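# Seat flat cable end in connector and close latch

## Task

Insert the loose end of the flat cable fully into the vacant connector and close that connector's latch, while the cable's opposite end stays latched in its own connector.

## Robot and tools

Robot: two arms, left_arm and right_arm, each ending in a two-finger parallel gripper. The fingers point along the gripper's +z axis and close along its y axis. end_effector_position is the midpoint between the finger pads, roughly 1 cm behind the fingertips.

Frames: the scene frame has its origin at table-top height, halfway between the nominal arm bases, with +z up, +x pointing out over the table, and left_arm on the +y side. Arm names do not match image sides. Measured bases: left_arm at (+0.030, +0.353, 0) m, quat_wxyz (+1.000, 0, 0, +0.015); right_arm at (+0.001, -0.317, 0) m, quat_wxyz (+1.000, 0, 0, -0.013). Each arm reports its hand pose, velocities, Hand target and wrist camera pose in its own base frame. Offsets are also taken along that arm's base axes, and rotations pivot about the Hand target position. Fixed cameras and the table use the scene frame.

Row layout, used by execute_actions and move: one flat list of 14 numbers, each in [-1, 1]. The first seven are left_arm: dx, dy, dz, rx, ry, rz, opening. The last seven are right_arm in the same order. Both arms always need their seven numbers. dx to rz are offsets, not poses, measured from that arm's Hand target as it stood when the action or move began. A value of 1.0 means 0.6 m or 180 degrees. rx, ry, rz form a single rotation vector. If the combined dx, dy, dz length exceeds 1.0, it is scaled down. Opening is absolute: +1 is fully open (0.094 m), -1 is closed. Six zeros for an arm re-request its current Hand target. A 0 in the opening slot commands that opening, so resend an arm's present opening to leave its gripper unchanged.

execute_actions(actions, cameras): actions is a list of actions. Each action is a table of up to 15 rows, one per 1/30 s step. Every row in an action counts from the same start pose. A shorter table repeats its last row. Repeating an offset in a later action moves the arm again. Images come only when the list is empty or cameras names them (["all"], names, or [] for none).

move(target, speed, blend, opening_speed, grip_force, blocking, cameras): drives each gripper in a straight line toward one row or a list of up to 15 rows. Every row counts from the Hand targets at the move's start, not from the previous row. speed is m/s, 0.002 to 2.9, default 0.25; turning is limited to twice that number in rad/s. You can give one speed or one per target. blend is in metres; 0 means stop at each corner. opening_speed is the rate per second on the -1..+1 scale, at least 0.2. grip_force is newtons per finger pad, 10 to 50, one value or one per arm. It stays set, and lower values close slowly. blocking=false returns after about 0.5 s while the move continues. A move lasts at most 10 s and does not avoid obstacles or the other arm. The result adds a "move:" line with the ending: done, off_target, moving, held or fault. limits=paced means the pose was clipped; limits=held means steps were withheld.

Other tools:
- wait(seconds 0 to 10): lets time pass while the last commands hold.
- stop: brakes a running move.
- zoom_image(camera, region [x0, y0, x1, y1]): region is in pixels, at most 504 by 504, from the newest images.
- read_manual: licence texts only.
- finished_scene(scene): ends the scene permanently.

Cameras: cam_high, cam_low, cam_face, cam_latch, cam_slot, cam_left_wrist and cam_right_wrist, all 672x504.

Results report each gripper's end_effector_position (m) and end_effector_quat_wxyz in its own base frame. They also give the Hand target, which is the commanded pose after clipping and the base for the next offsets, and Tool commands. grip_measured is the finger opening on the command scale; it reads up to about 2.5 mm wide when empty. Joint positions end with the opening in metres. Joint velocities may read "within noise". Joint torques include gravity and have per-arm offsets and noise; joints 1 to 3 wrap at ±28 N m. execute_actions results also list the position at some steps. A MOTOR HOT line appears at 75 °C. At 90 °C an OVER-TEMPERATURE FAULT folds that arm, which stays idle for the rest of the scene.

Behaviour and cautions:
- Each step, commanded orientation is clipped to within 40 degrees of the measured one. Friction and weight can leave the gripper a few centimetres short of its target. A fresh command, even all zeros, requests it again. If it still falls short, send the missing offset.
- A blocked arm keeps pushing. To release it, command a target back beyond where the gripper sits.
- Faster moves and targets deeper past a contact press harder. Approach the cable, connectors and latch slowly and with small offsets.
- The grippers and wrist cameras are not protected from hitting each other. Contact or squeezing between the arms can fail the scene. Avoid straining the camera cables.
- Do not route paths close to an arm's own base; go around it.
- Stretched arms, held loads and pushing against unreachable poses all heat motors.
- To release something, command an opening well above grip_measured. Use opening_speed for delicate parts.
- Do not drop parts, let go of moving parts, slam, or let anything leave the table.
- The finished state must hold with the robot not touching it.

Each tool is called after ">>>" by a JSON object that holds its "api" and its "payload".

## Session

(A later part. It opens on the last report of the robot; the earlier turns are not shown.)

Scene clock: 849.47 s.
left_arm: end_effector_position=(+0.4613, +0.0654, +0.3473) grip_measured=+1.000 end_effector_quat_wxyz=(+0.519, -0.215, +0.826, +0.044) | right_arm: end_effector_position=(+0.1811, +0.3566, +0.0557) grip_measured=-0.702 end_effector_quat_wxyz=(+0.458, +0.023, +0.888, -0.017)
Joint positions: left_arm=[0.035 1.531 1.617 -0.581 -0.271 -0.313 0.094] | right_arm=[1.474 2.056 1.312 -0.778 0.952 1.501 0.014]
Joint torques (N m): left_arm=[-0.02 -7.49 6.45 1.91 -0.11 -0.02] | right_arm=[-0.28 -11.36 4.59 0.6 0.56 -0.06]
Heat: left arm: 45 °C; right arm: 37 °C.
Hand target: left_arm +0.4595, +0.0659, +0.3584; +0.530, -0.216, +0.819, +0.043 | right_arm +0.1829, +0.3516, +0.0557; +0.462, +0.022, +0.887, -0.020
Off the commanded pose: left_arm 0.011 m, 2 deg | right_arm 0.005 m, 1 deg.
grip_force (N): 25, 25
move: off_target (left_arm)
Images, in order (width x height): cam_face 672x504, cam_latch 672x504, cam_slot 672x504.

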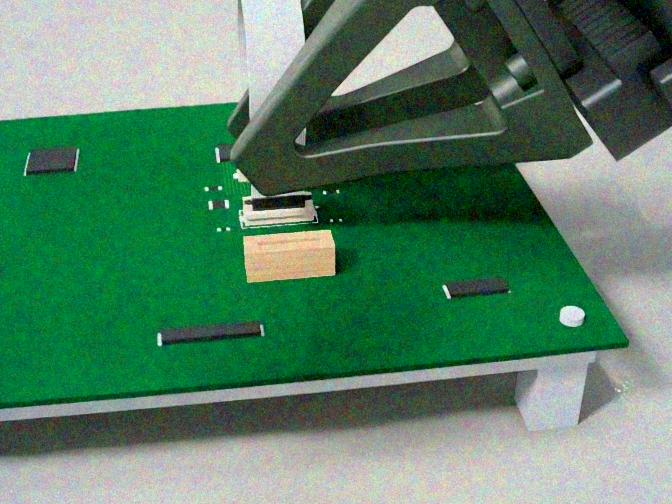

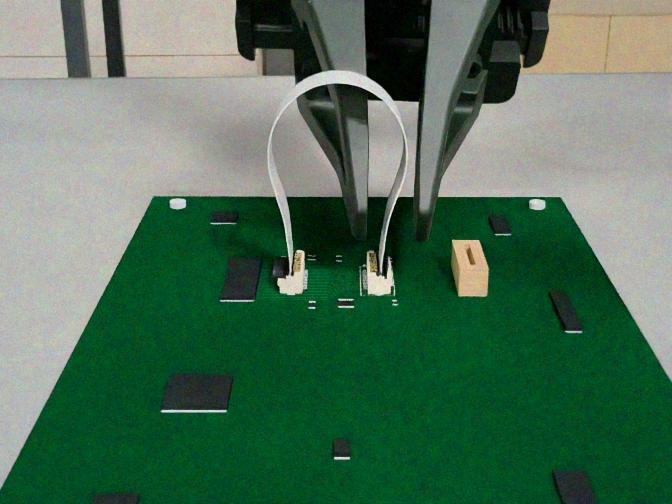

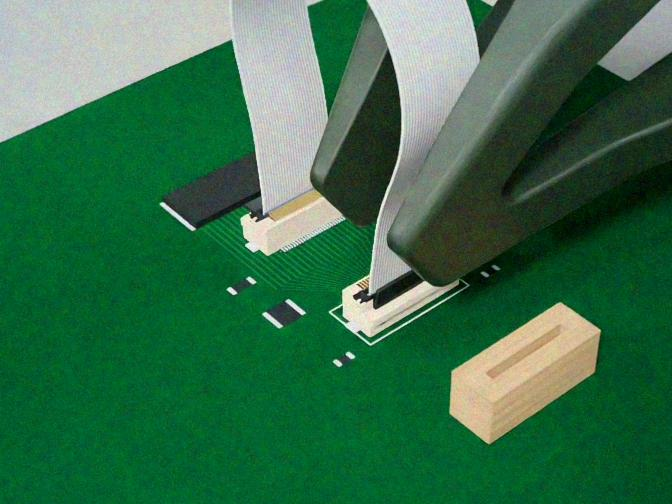

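>>> {"api": "move", "payload": {"target": [0,0,0,0,0,0,1, 0,-0.02,0,-0.0218,0.0015,0,-0.7], "speed": 0.03, "cameras": ["cam_latch","cam_slot"]}}

>>> {"api": "zoom_image", "payload": {"camera": "cam_latch", "region": [320, 200, 440, 300]}}

>>> {"api": "zoom_image", "payload": {"camera": "cam_slot", "region": [335, 200, 475, 340]}}

Scene clock: 869.23 s.
left_arm: end_effector_position=(+0.4613, +0.0654, +0.3473) grip_measured=+1.000 end_effector_quat_wxyz=(+0.519, -0.215, +0.826, +0.044) | right_arm: end_effector_position=(+0.1805, +0.3506, +0.0556) grip_measured=-0.702 end_effector_quat_wxyz=(+0.457, +0.012, +0.889, -0.033)
Joint positions: left_arm=[0.035 1.531 1.617 -0.581 -0.271 -0.313 0.094] | right_arm=[1.474 2.056 1.312 -0.812 0.952 1.494 0.014]
Joint torques (N m): left_arm=[0.01 -7.47 6.43 1.9 -0.11 -0.02] | right_arm=[-0.59 -11.23 4.1 0.22 0.55 -0.07]
Heat: left arm: 45 °C; right arm: 37 °C.
Hand target: left_arm +0.4595, +0.0659, +0.3584; +0.530, -0.216, +0.819, +0.043 | right_arm +0.1829, +0.3396, +0.0557; +0.460, +0.006, +0.886, -0.050
Off the commanded pose: left_arm 0.011 m, 2 deg | right_arm 0.011 m, 2 deg.
grip_force (N): 25, 25
move: off_target (left_arm, right_arm)
Images, in order (width x height): cam_latch 672x504, cam_slot 672x504.

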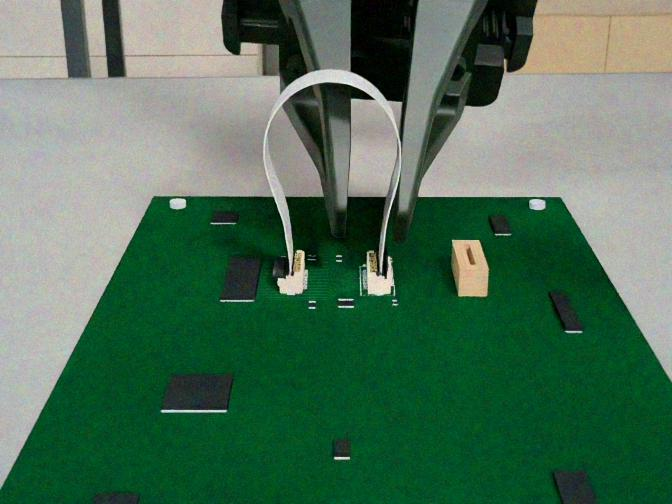

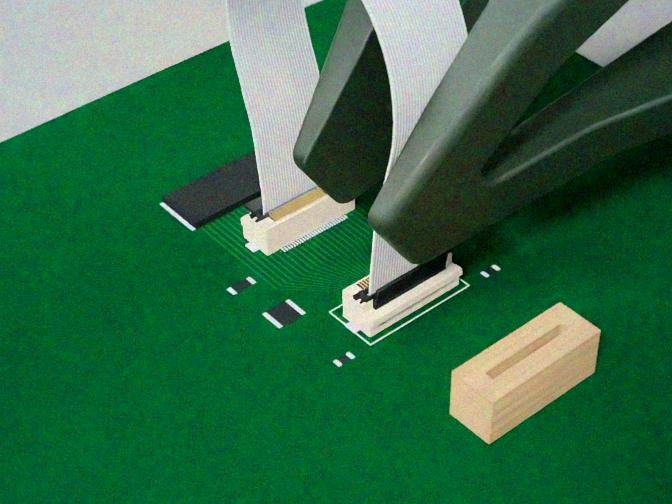

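Scaled by 4.200 from the camera's 672x504 image, which has a finer 960x720 frame.

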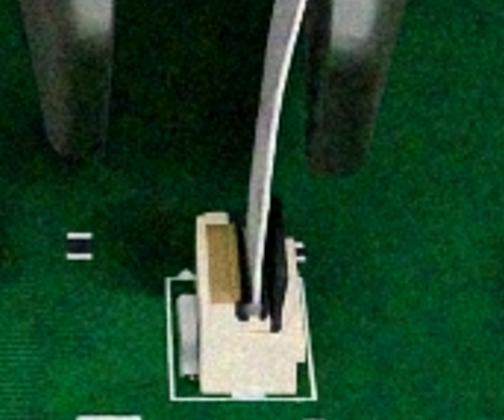

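Scaled by 3.600 from the camera's 672x504 image, which has a finer 960x720 frame.

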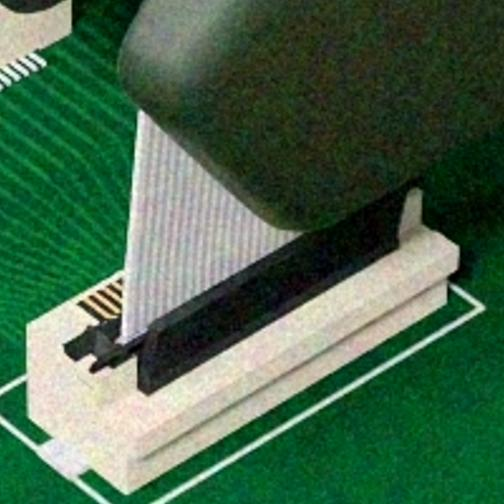

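>>> {"api": "move", "payload": {"target": [0,0,0,0,0,0,1, 0,-0.0055,0,-0.006,0.0004,0,-0.7], "speed": 0.03, "cameras": ["cam_latch","cam_slot"]}}

>>> {"api": "zoom_image", "payload": {"camera": "cam_latch", "region": [320, 200, 440, 300]}}

>>> {"api": "zoom_image", "payload": {"camera": "cam_slot", "region": [335, 200, 475, 340]}}

Scene clock: 878.50 s.
left_arm: end_effector_position=(+0.4613, +0.0654, +0.3473) grip_measured=+1.000 end_effector_quat_wxyz=(+0.519, -0.215, +0.826, +0.044) | right_arm: end_effector_position=(+0.1802, +0.3477, +0.0556) grip_measured=-0.702 end_effector_quat_wxyz=(+0.456, +0.008, +0.889, -0.041)
Joint positions: left_arm=[0.035 1.531 1.617 -0.581 -0.271 -0.313 0.094] | right_arm=[1.474 2.056 1.312 -0.829 0.952 1.493 0.014]
Joint torques (N m): left_arm=[0.02 -7.47 6.42 1.9 -0.11 -0.02] | right_arm=[-0.73 -11.26 4.27 0.17 0.54 -0.03]
Heat: left arm: 45 °C; right arm: 37 °C.
Hand target: left_arm +0.4595, +0.0659, +0.3584; +0.530, -0.216, +0.819, +0.043 | right_arm +0.1829, +0.3363, +0.0557; +0.460, +0.001, +0.886, -0.059
Off the commanded pose: left_arm 0.011 m, 2 deg | right_arm 0.012 m, 2 deg.
grip_force (N): 25, 25
move: off_target (left_arm, right_arm)
Images, in order (width x height): cam_latch 672x504, cam_slot 672x504.

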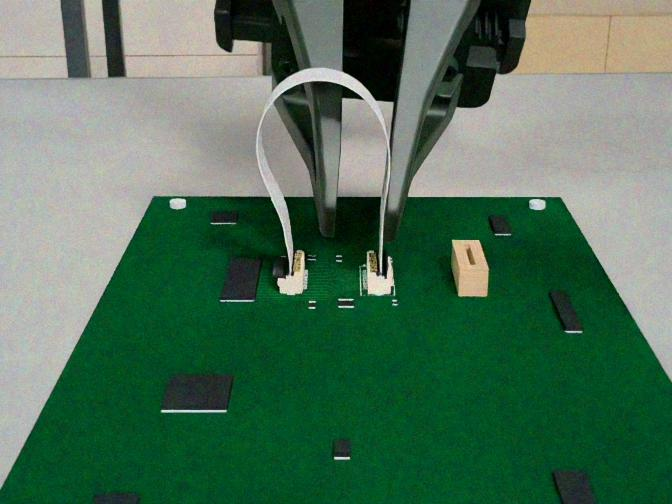

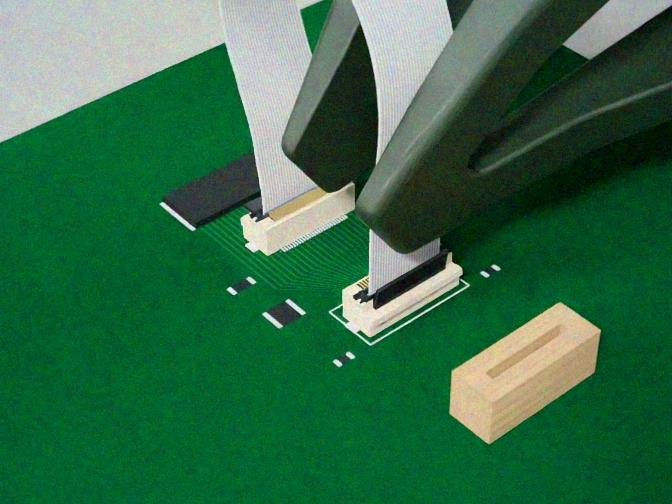

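Scaled by 4.200 from the camera's 672x504 image, which has a finer 960x720 frame.

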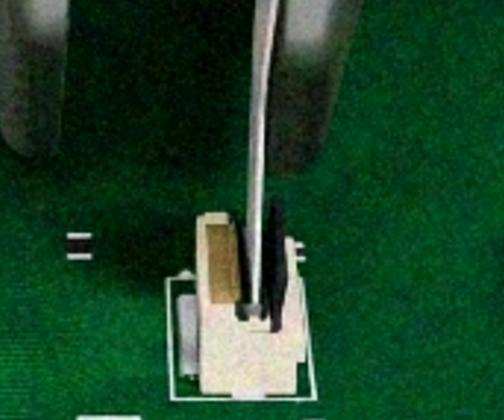

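Scaled by 3.600 from the camera's 672x504 image, which has a finer 960x720 frame.

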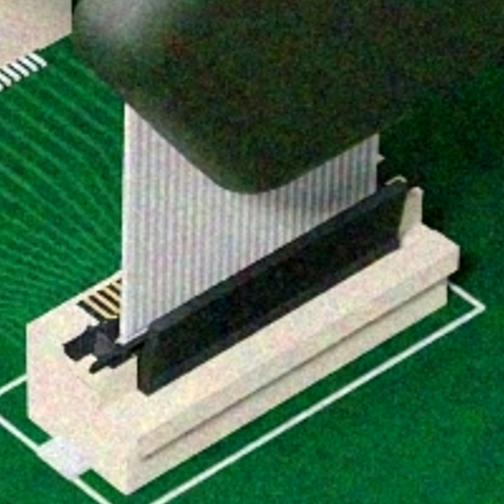

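>>> {"api": "move", "payload": {"target": [0,0,0,0,0,0,1, 0,-0.0034,-0.0203,-0.0117,0.0008,0,-0.7], "speed": 0.02, "cameras": ["cam_latch","cam_face","cam_slot"]}}

>>> {"api": "zoom_image", "payload": {"camera": "cam_latch", "region": [320, 200, 440, 300]}}

>>> {"api": "zoom_image", "payload": {"camera": "cam_face", "region": [220, 130, 340, 230]}}

Scene clock: 890.50 s.
left_arm: end_effector_position=(+0.4613, +0.0654, +0.3473) grip_measured=+1.000 end_effector_quat_wxyz=(+0.519, -0.215, +0.826, +0.044) | right_arm: end_effector_position=(+0.1802, +0.3474, +0.0556) grip_measured=-0.702 end_effector_quat_wxyz=(+0.456, +0.007, +0.889, -0.042)
Joint positions: left_arm=[0.035 1.531 1.617 -0.581 -0.271 -0.313 0.094] | right_arm=[1.474 2.056 1.312 -0.831 0.952 1.491 0.014]
Joint torques (N m): left_arm=[-0.02 -7.46 6.45 1.9 -0.11 -0.02] | right_arm=[-0.72 -8.16 4.46 0.14 0.58 -0.08]
Heat: left arm: 45 °C; right arm: 37 °C.
Hand target: left_arm +0.4595, +0.0659, +0.3584; +0.530, -0.216, +0.819, +0.043 | right_arm +0.1829, +0.3342, +0.0435; +0.458, -0.007, +0.886, -0.075
Off the commanded pose: left_arm 0.011 m, 2 deg | right_arm 0.018 m, 4 deg.
grip_force (N): 25, 25
move: off_target (left_arm, right_arm)
Images, in order (width x height): cam_face 672x504, cam_latch 672x504, cam_slot 672x504.

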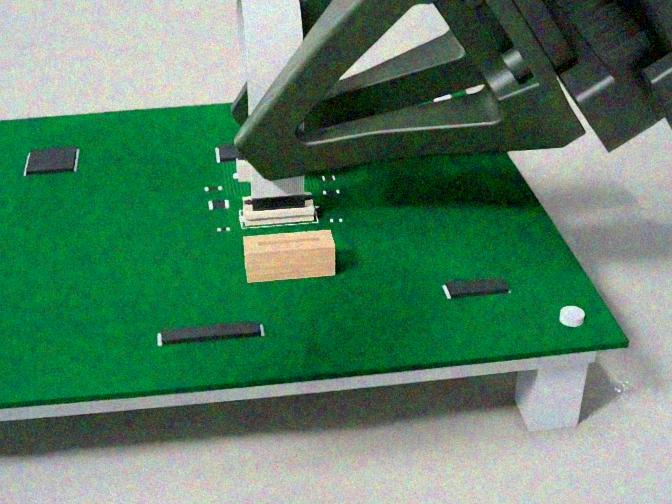

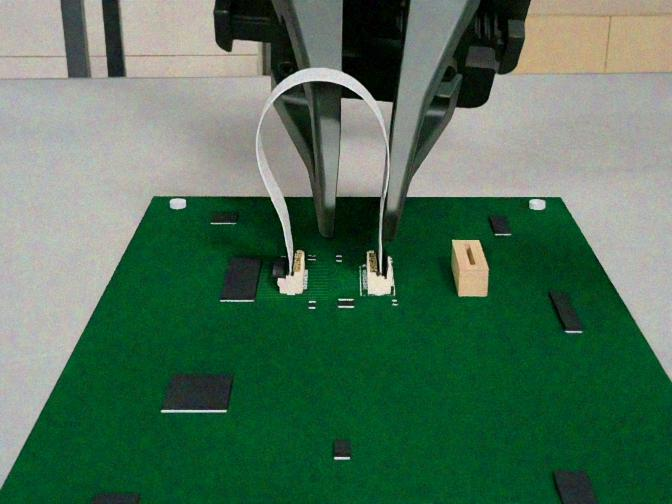

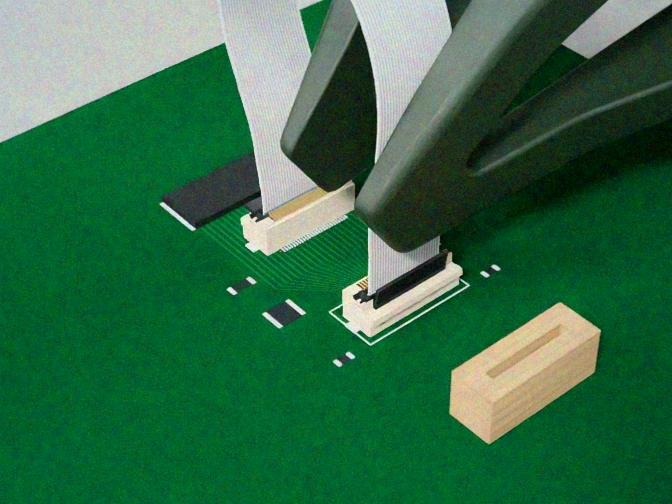

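Scaled by 4.200 from the camera's 672x504 image, which has a finer 960x720 frame.

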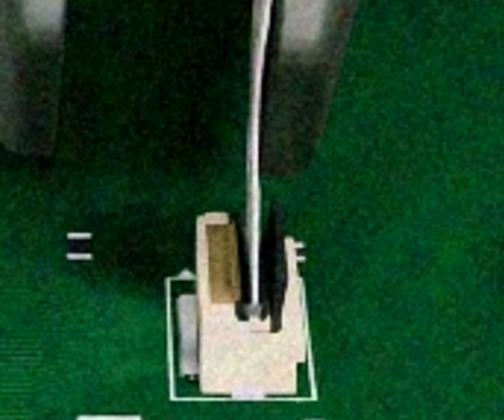

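Scaled by 4.200 from the camera's 672x504 image, which has a finer 960x720 frame.

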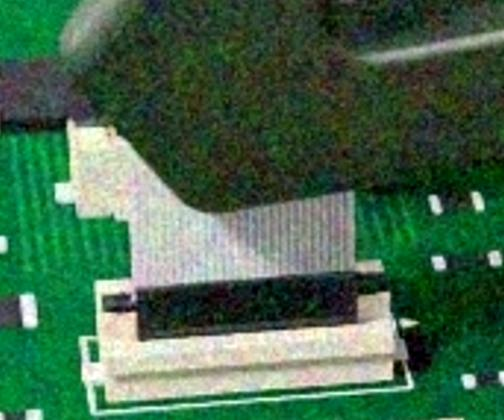

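>>> {"api": "move", "payload": {"target": [0,0,0,0,0,0,1, 0,-0.0007,-0.005,-0.0028,0.0002,0,-0.7], "speed": 0.02, "cameras": ["cam_latch","cam_face","cam_slot"]}}

>>> {"api": "zoom_image", "payload": {"camera": "cam_latch", "region": [320, 200, 440, 300]}}

>>> {"api": "zoom_image", "payload": {"camera": "cam_face", "region": [220, 130, 340, 230]}}

Scene clock: 901.27 s.
left_arm: end_effector_position=(+0.4613, +0.0654, +0.3473) grip_measured=+1.000 end_effector_quat_wxyz=(+0.519, -0.215, +0.826, +0.044) | right_arm: end_effector_position=(+0.1801, +0.3467, +0.0522) grip_measured=-0.702 end_effector_quat_wxyz=(+0.456, +0.004, +0.889, -0.047)
Joint positions: left_arm=[0.035 1.531 1.617 -0.581 -0.271 -0.313 0.094] | right_arm=[1.474 2.066 1.312 -0.831 0.952 1.491 0.014]
Joint torques (N m): left_arm=[0.01 -7.5 6.43 1.9 -0.11 -0.02] | right_arm=[-0.68 -8.18 4.48 0.15 0.53 -0.04]
Heat: left arm: 45 °C; right arm: 37 °C.
Hand target: left_arm +0.4595, +0.0659, +0.3584; +0.530, -0.216, +0.819, +0.043 | right_arm +0.1829, +0.3338, +0.0405; +0.458, -0.009, +0.885, -0.079
Off the commanded pose: left_arm 0.011 m, 2 deg | right_arm 0.018 m, 4 deg.
grip_force (N): 25, 25
move: off_target (left_arm, right_arm)
Images, in order (width x height): cam_face 672x504, cam_latch 672x504, cam_slot 672x504.

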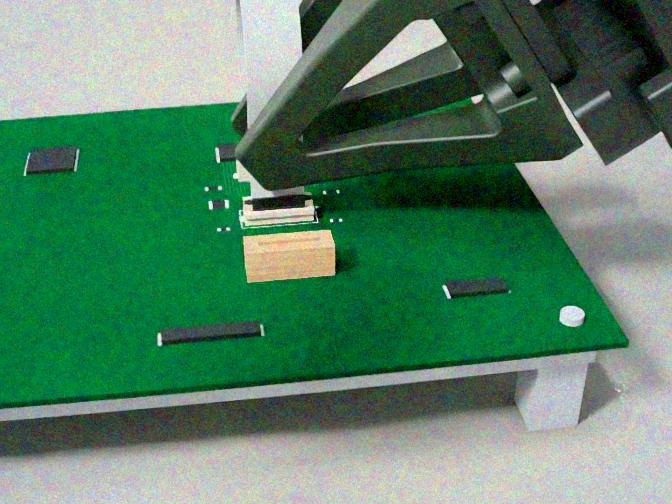

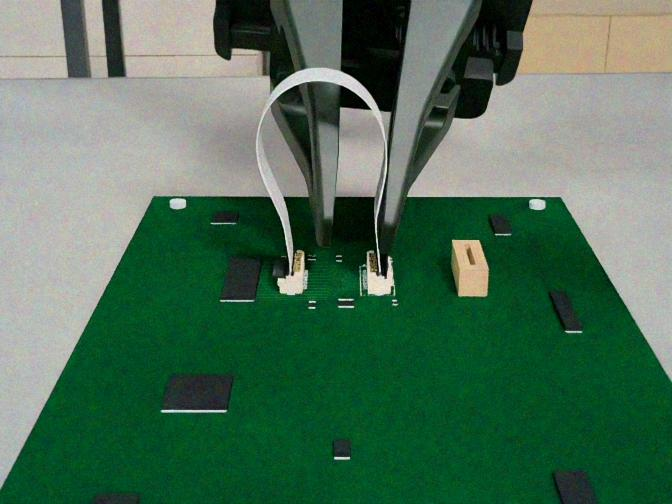

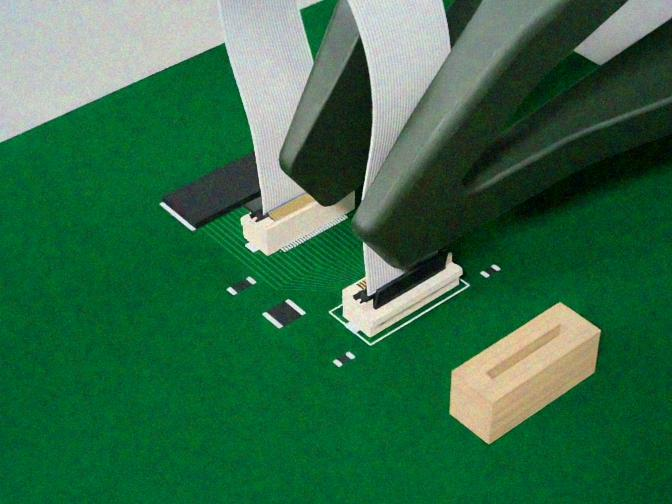

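Scaled by 4.200 from the camera's 672x504 image, which has a finer 960x720 frame.

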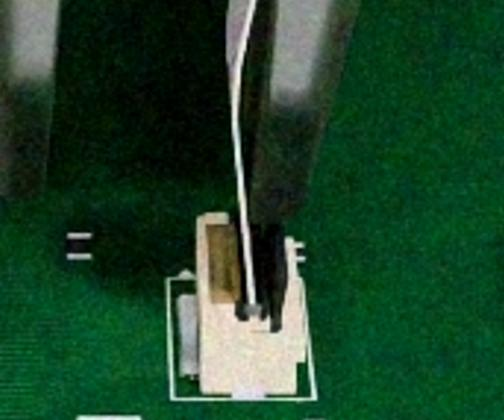

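Scaled by 4.200 from the camera's 672x504 image, which has a finer 960x720 frame.

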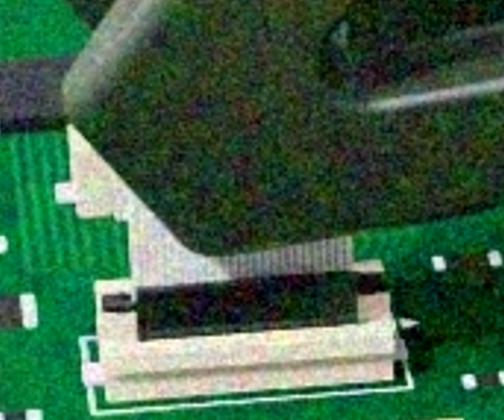

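>>> {"api": "move", "payload": {"target": [0,0,0,0,0,0,1, 0,-0.0007,-0.004,-0.0022,0.00018,0,-0.7], "speed": 0.02, "cameras": ["cam_latch","cam_face","cam_slot"]}}

>>> {"api": "zoom_image", "payload": {"camera": "cam_latch", "region": [320, 200, 440, 300]}}

>>> {"api": "zoom_image", "payload": {"camera": "cam_face", "region": [220, 130, 340, 230]}}

Scene clock: 910.87 s.
left_arm: end_effector_position=(+0.4613, +0.0654, +0.3473) grip_measured=+1.000 end_effector_quat_wxyz=(+0.519, -0.215, +0.826, +0.044) | right_arm: end_effector_position=(+0.1804, +0.3464, +0.0511) grip_measured=-0.701 end_effector_quat_wxyz=(+0.457, +0.003, +0.888, -0.049)
Joint positions: left_arm=[0.035 1.531 1.617 -0.581 -0.271 -0.313 0.094] | right_arm=[1.474 2.07 1.312 -0.831 0.955 1.491 0.014]
Joint torques (N m): left_arm=[-0.01 -7.47 6.45 1.9 -0.11 -0.02] | right_arm=[-0.7 -7.82 4.51 0.14 0.54 -0.04]
Heat: left arm: 45 °C; right arm: 37 °C.
Hand target: left_arm +0.4595, +0.0659, +0.3584; +0.530, -0.216, +0.819, +0.043 | right_arm +0.1829, +0.3334, +0.0381; +0.458, -0.011, +0.885, -0.082
Off the commanded pose: left_arm 0.011 m, 2 deg | right_arm 0.019 m, 4 deg.
grip_force (N): 25, 25
move: off_target (left_arm, right_arm)
Images, in order (width x height): cam_face 672x504, cam_latch 672x504, cam_slot 672x504.

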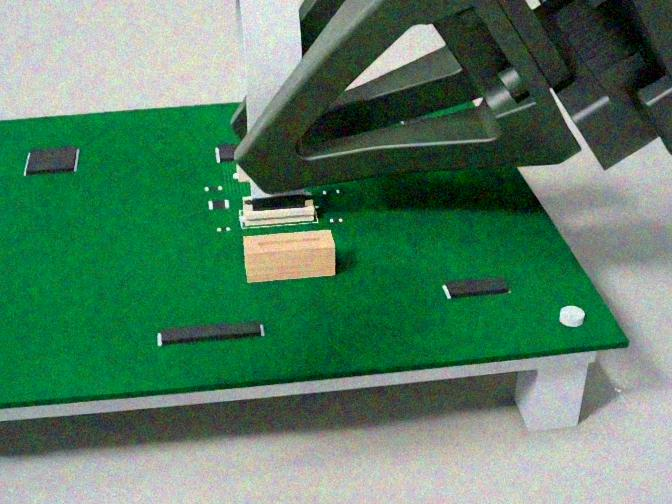

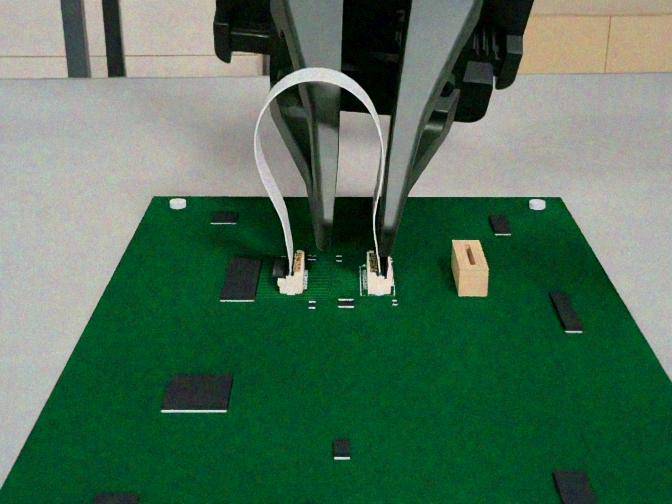

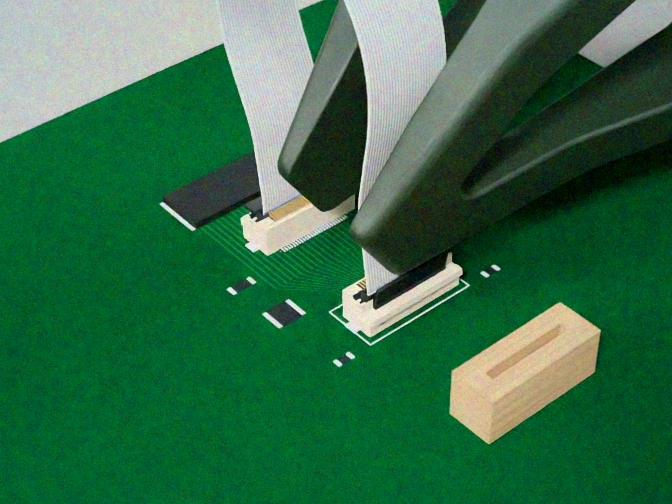

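Scaled by 4.200 from the camera's 672x504 image, which has a finer 960x720 frame.

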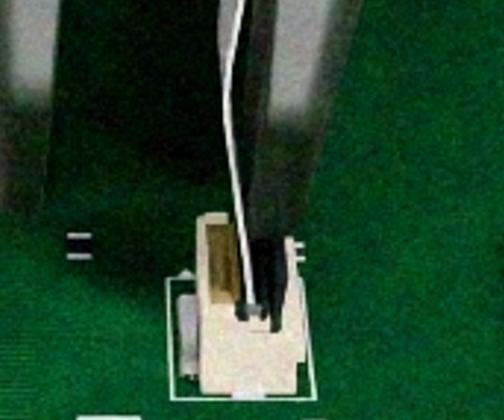

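Scaled by 4.200 from the camera's 672x504 image, which has a finer 960x720 frame.

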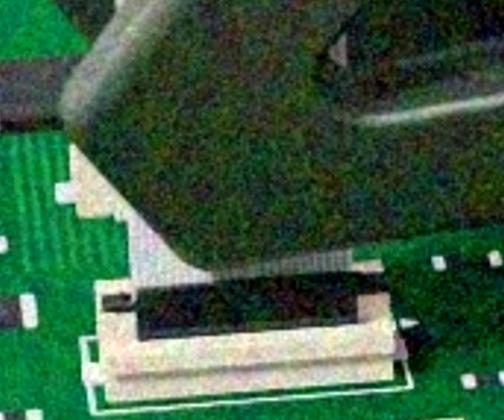

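>>> {"api": "zoom_image", "payload": {"camera": "cam_face", "region": [240, 180, 310, 220]}}

>>> {"api": "zoom_image", "payload": {"camera": "cam_slot", "region": [345, 240, 455, 310]}}

>>> {"api": "zoom_image", "payload": {"camera": "cam_latch", "region": [365, 230, 405, 285]}}

Scaled by 7.200 from the camera's 672x504 image, which has a finer 960x720 frame.

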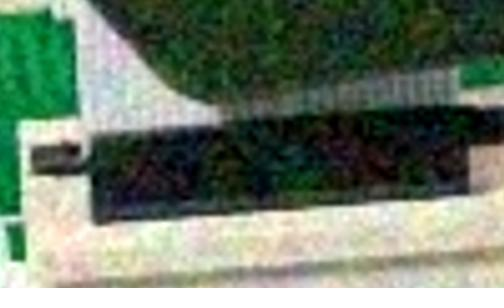

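Scaled by 4.582 from the camera's 672x504 image, which has a finer 960x720 frame.

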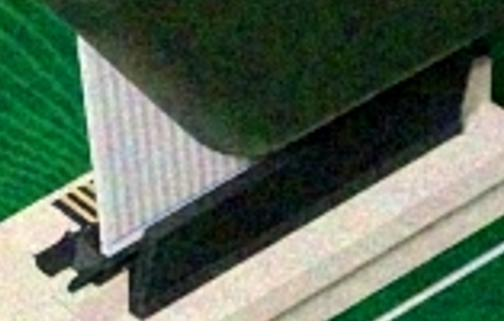

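Scaled by 9.164 from the camera's 672x504 image, which has a finer 960x720 frame.

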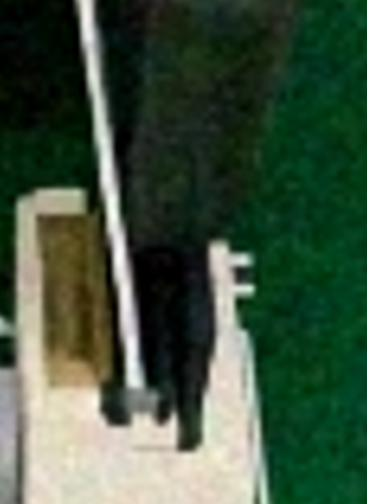

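>>> {"api": "move", "payload": {"target": [0,0,0,0,0,0,1, 0,-0.0005,-0.003,-0.0017,0.00013,0,-0.7], "speed": 0.02, "cameras": ["cam_latch","cam_face","cam_slot"]}}

>>> {"api": "zoom_image", "payload": {"camera": "cam_face", "region": [240, 180, 310, 220]}}

>>> {"api": "zoom_image", "payload": {"camera": "cam_slot", "region": [345, 240, 455, 310]}}

>>> {"api": "zoom_image", "payload": {"camera": "cam_latch", "region": [365, 230, 405, 285]}}

Scene clock: 964.73 s.
left_arm: end_effector_position=(+0.4613, +0.0654, +0.3473) grip_measured=+1.000 end_effector_quat_wxyz=(+0.519, -0.215, +0.826, +0.044) | right_arm: end_effector_position=(+0.1807, +0.3462, +0.0503) grip_measured=-0.701 end_effector_quat_wxyz=(+0.458, +0.002, +0.887, -0.050)
Joint positions: left_arm=[0.035 1.531 1.617 -0.581 -0.271 -0.313 0.094] | right_arm=[1.474 2.074 1.312 -0.831 0.958 1.491 0.014]
Joint torques (N m): left_arm=[-0.01 -7.5 6.42 1.9 -0.11 -0.01] | right_arm=[-0.73 -7.68 4.49 0.16 0.51 -0.03]
Heat: left arm: 45 °C; right arm: 38 °C.
Hand target: left_arm +0.4595, +0.0659, +0.3584; +0.530, -0.216, +0.819, +0.043 | right_arm +0.1829, +0.3331, +0.0363; +0.458, -0.012, +0.885, -0.084
Off the commanded pose: left_arm 0.011 m, 2 deg | right_arm 0.019 m, 4 deg.
grip_force (N): 25, 25
move: off_target (left_arm, right_arm)
Images, in order (width x height): cam_face 672x504, cam_latch 672x504, cam_slot 672x504.

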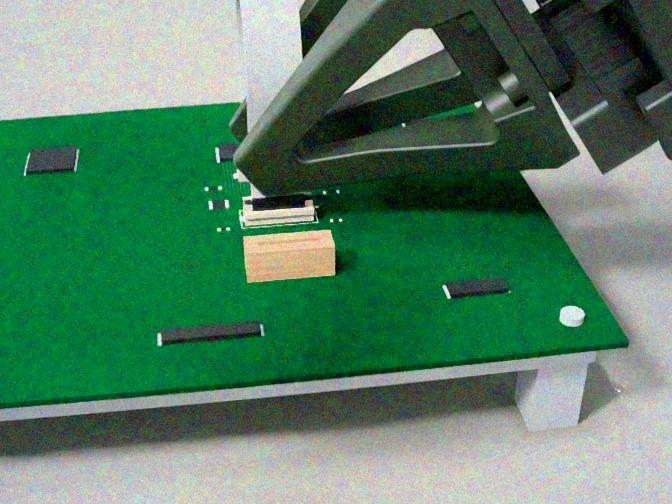

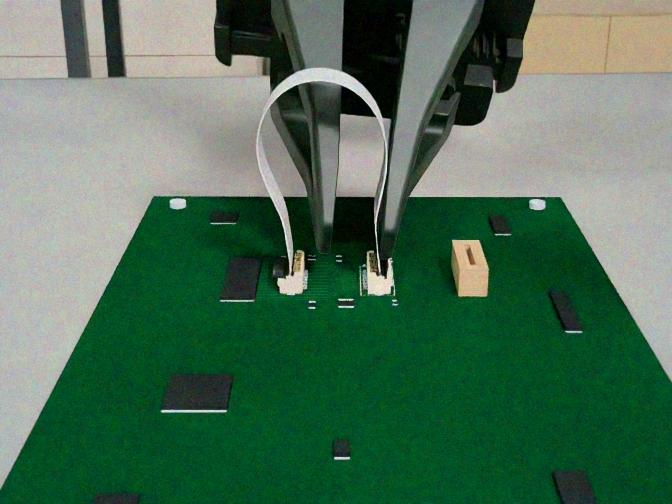

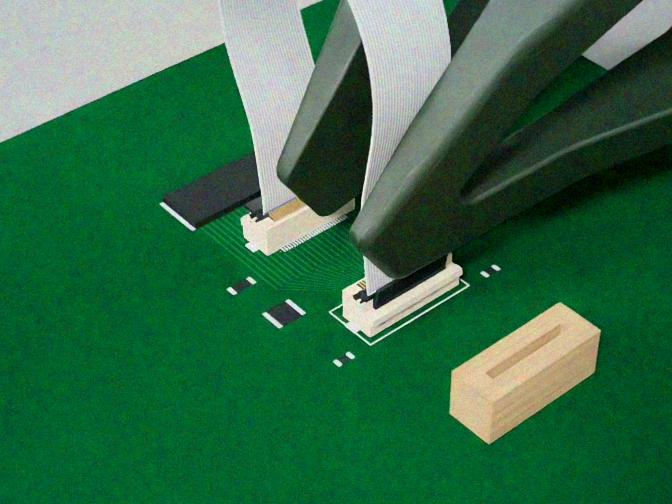

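Scaled by 7.200 from the camera's 672x504 image, which has a finer 960x720 frame.

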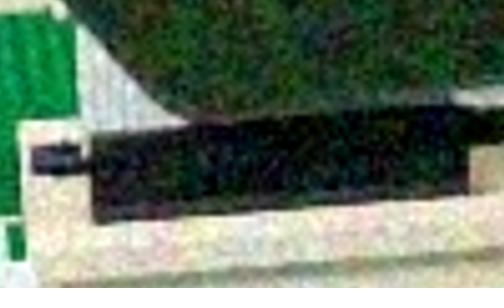

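Scaled by 4.582 from the camera's 672x504 image, which has a finer 960x720 frame.

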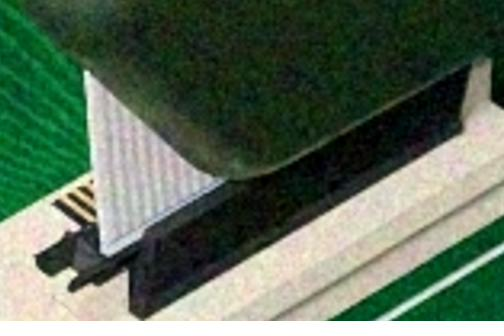

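Scaled by 9.164 from the camera's 672x504 image, which has a finer 960x720 frame.

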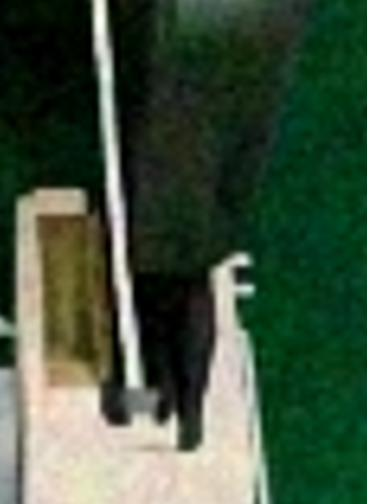

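>>> {"api": "move", "payload": {"target": [0,0,0,0,0,0,1, 0,-0.0005,-0.003,-0.0017,0.00013,0,-0.7], "speed": 0.02, "cameras": ["cam_latch","cam_face","cam_slot"]}}

>>> {"api": "zoom_image", "payload": {"camera": "cam_face", "region": [240, 180, 310, 220]}}

>>> {"api": "zoom_image", "payload": {"camera": "cam_slot", "region": [345, 240, 455, 310]}}

>>> {"api": "zoom_image", "payload": {"camera": "cam_latch", "region": [365, 230, 405, 285]}}

Scene clock: 975.93 s.
left_arm: end_effector_position=(+0.4613, +0.0654, +0.3473) grip_measured=+1.000 end_effector_quat_wxyz=(+0.519, -0.215, +0.826, +0.044) | right_arm: end_effector_position=(+0.1810, +0.3462, +0.0501) grip_measured=-0.701 end_effector_quat_wxyz=(+0.459, +0.002, +0.887, -0.051)
Joint positions: left_arm=[0.035 1.531 1.617 -0.581 -0.271 -0.313 0.094] | right_arm=[1.474 2.076 1.312 -0.83 0.96 1.491 0.014]
Joint torques (N m): left_arm=[0.01 -7.49 6.42 1.9 -0.11 -0.02] | right_arm=[-0.76 -7.42 4.56 0.14 0.5 -0.05]
Heat: left arm: 45 °C; right arm: 37 °C.
Hand target: left_arm +0.4595, +0.0659, +0.3584; +0.530, -0.216, +0.819, +0.043 | right_arm +0.1829, +0.3328, +0.0345; +0.457, -0.013, +0.885, -0.087
Off the commanded pose: left_arm 0.011 m, 2 deg | right_arm 0.021 m, 4 deg.
grip_force (N): 25, 25
move: off_target (left_arm, right_arm)
Images, in order (width x height): cam_face 672x504, cam_latch 672x504, cam_slot 672x504.

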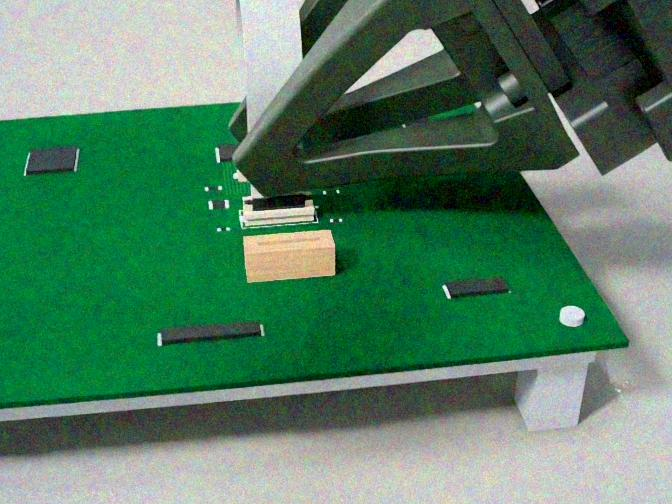

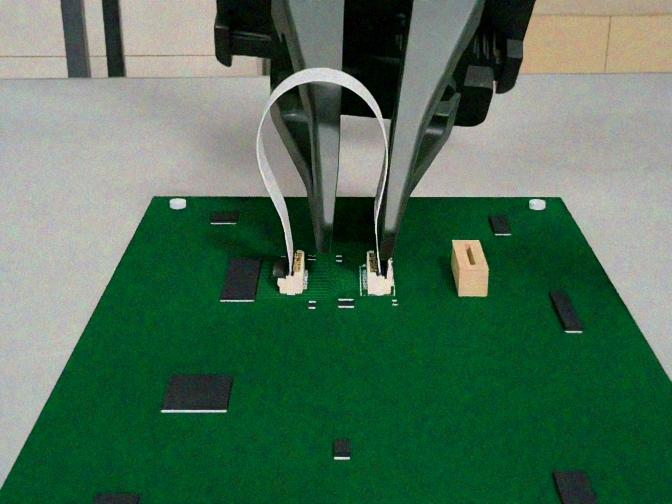

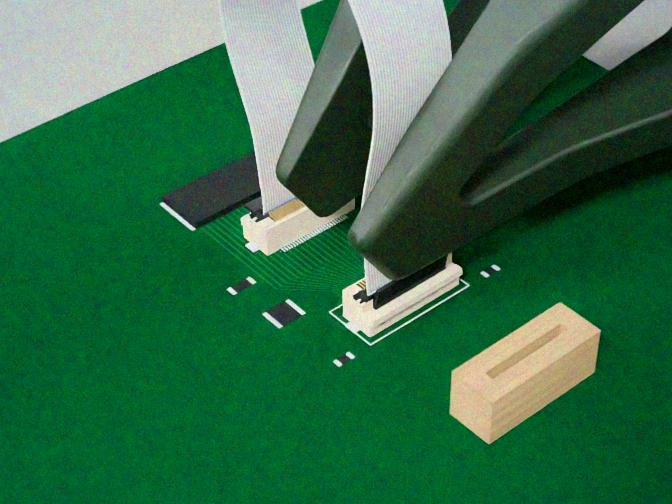

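Scaled by 7.200 from the camera's 672x504 image, which has a finer 960x720 frame.

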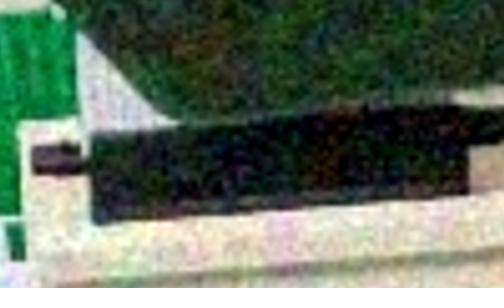

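Scaled by 4.582 from the camera's 672x504 image, which has a finer 960x720 frame.

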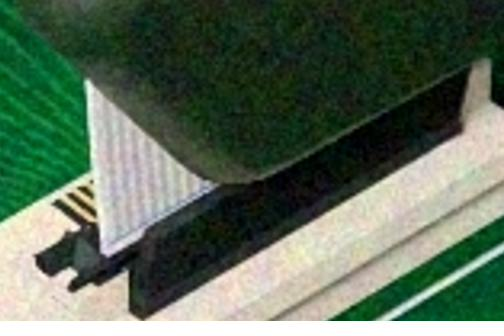

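Scaled by 9.164 from the camera's 672x504 image, which has a finer 960x720 frame.

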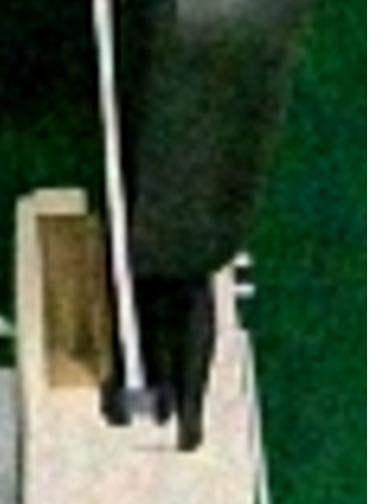

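>>> {"api": "move", "payload": {"target": [0,0,0,0,0,0,1, 0,0.01,0,0.0109,-0.0007,0,-0.7], "speed": 0.02, "cameras": ["cam_latch","cam_face","cam_slot"]}}

>>> {"api": "zoom_image", "payload": {"camera": "cam_face", "region": [240, 180, 310, 220]}}

>>> {"api": "zoom_image", "payload": {"camera": "cam_slot", "region": [345, 240, 455, 310]}}

>>> {"api": "zoom_image", "payload": {"camera": "cam_latch", "region": [365, 230, 405, 285]}}

Scene clock: 990.60 s.
left_arm: end_effector_position=(+0.4613, +0.0654, +0.3473) grip_measured=+1.000 end_effector_quat_wxyz=(+0.519, -0.215, +0.826, +0.044) | right_arm: end_effector_position=(+0.1816, +0.3473, +0.0500) grip_measured=-0.701 end_effector_quat_wxyz=(+0.462, +0.003, +0.886, -0.049)
Joint positions: left_arm=[0.035 1.531 1.617 -0.581 -0.271 -0.313 0.094] | right_arm=[1.474 2.078 1.312 -0.822 0.966 1.491 0.014]
Joint torques (N m): left_arm=[-0.01 -7.47 6.46 1.9 -0.11 -0.02] | right_arm=[-0.61 -7.69 4.64 0.36 0.45 -0.02]
Heat: left arm: 45 °C; right arm: 37 °C.
Hand target: left_arm +0.4595, +0.0659, +0.3584; +0.530, -0.216, +0.819, +0.043 | right_arm +0.1829, +0.3388, +0.0345; +0.458, -0.006, +0.886, -0.072
Off the commanded pose: left_arm 0.011 m, 2 deg | right_arm 0.018 m, 3 deg.
grip_force (N): 25, 25
move: off_target (left_arm, right_arm)
Images, in order (width x height): cam_face 672x504, cam_latch 672x504, cam_slot 672x504.

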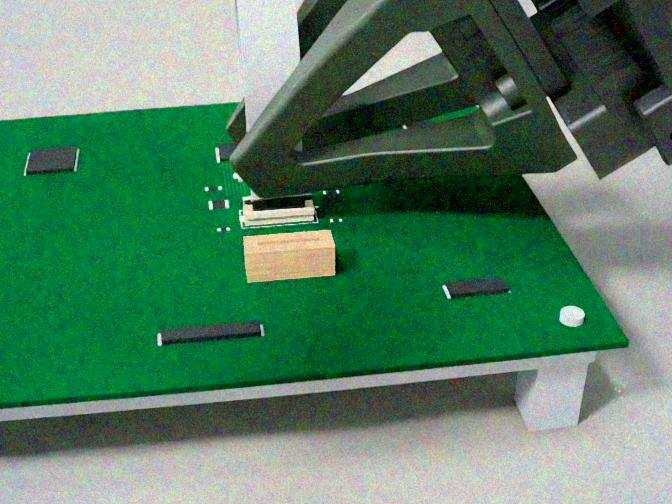

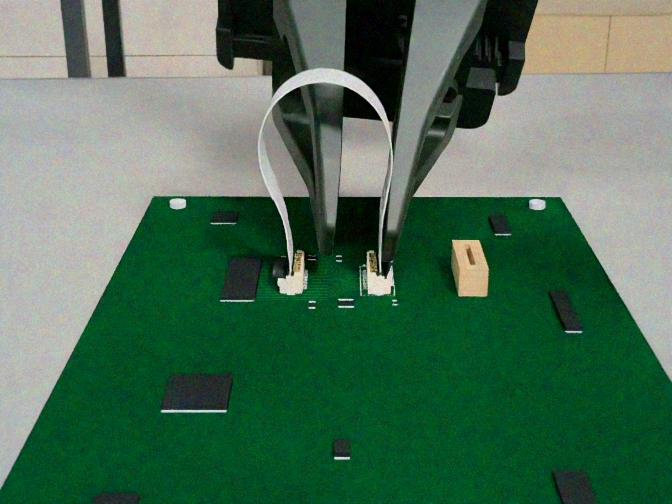

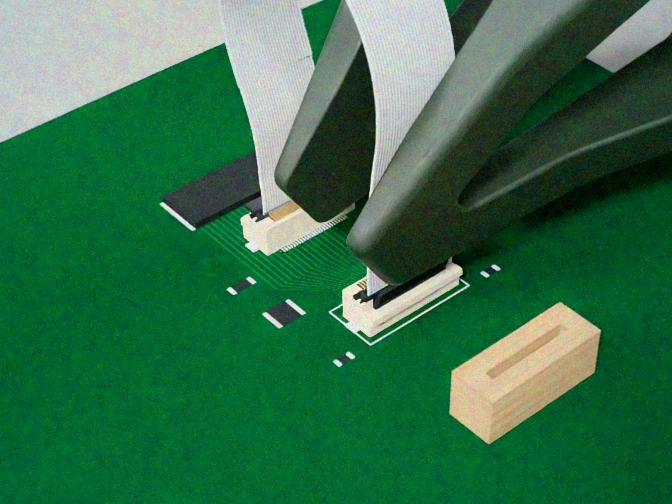

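Scaled by 7.200 from the camera's 672x504 image, which has a finer 960x720 frame.

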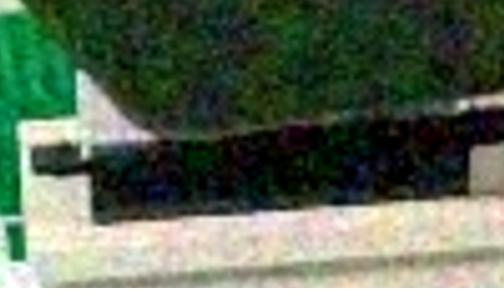

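Scaled by 4.582 from the camera's 672x504 image, which has a finer 960x720 frame.

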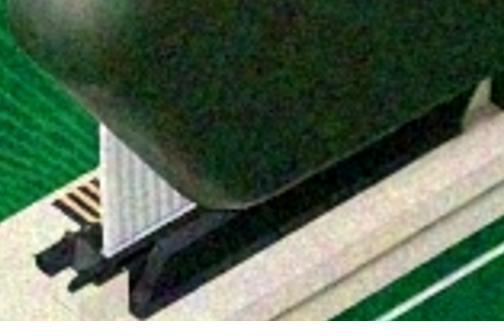

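Scaled by 9.164 from the camera's 672x504 image, which has a finer 960x720 frame.

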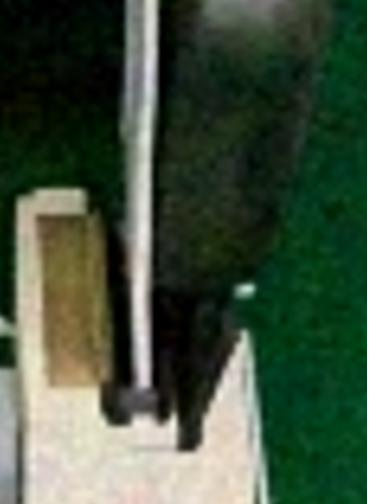

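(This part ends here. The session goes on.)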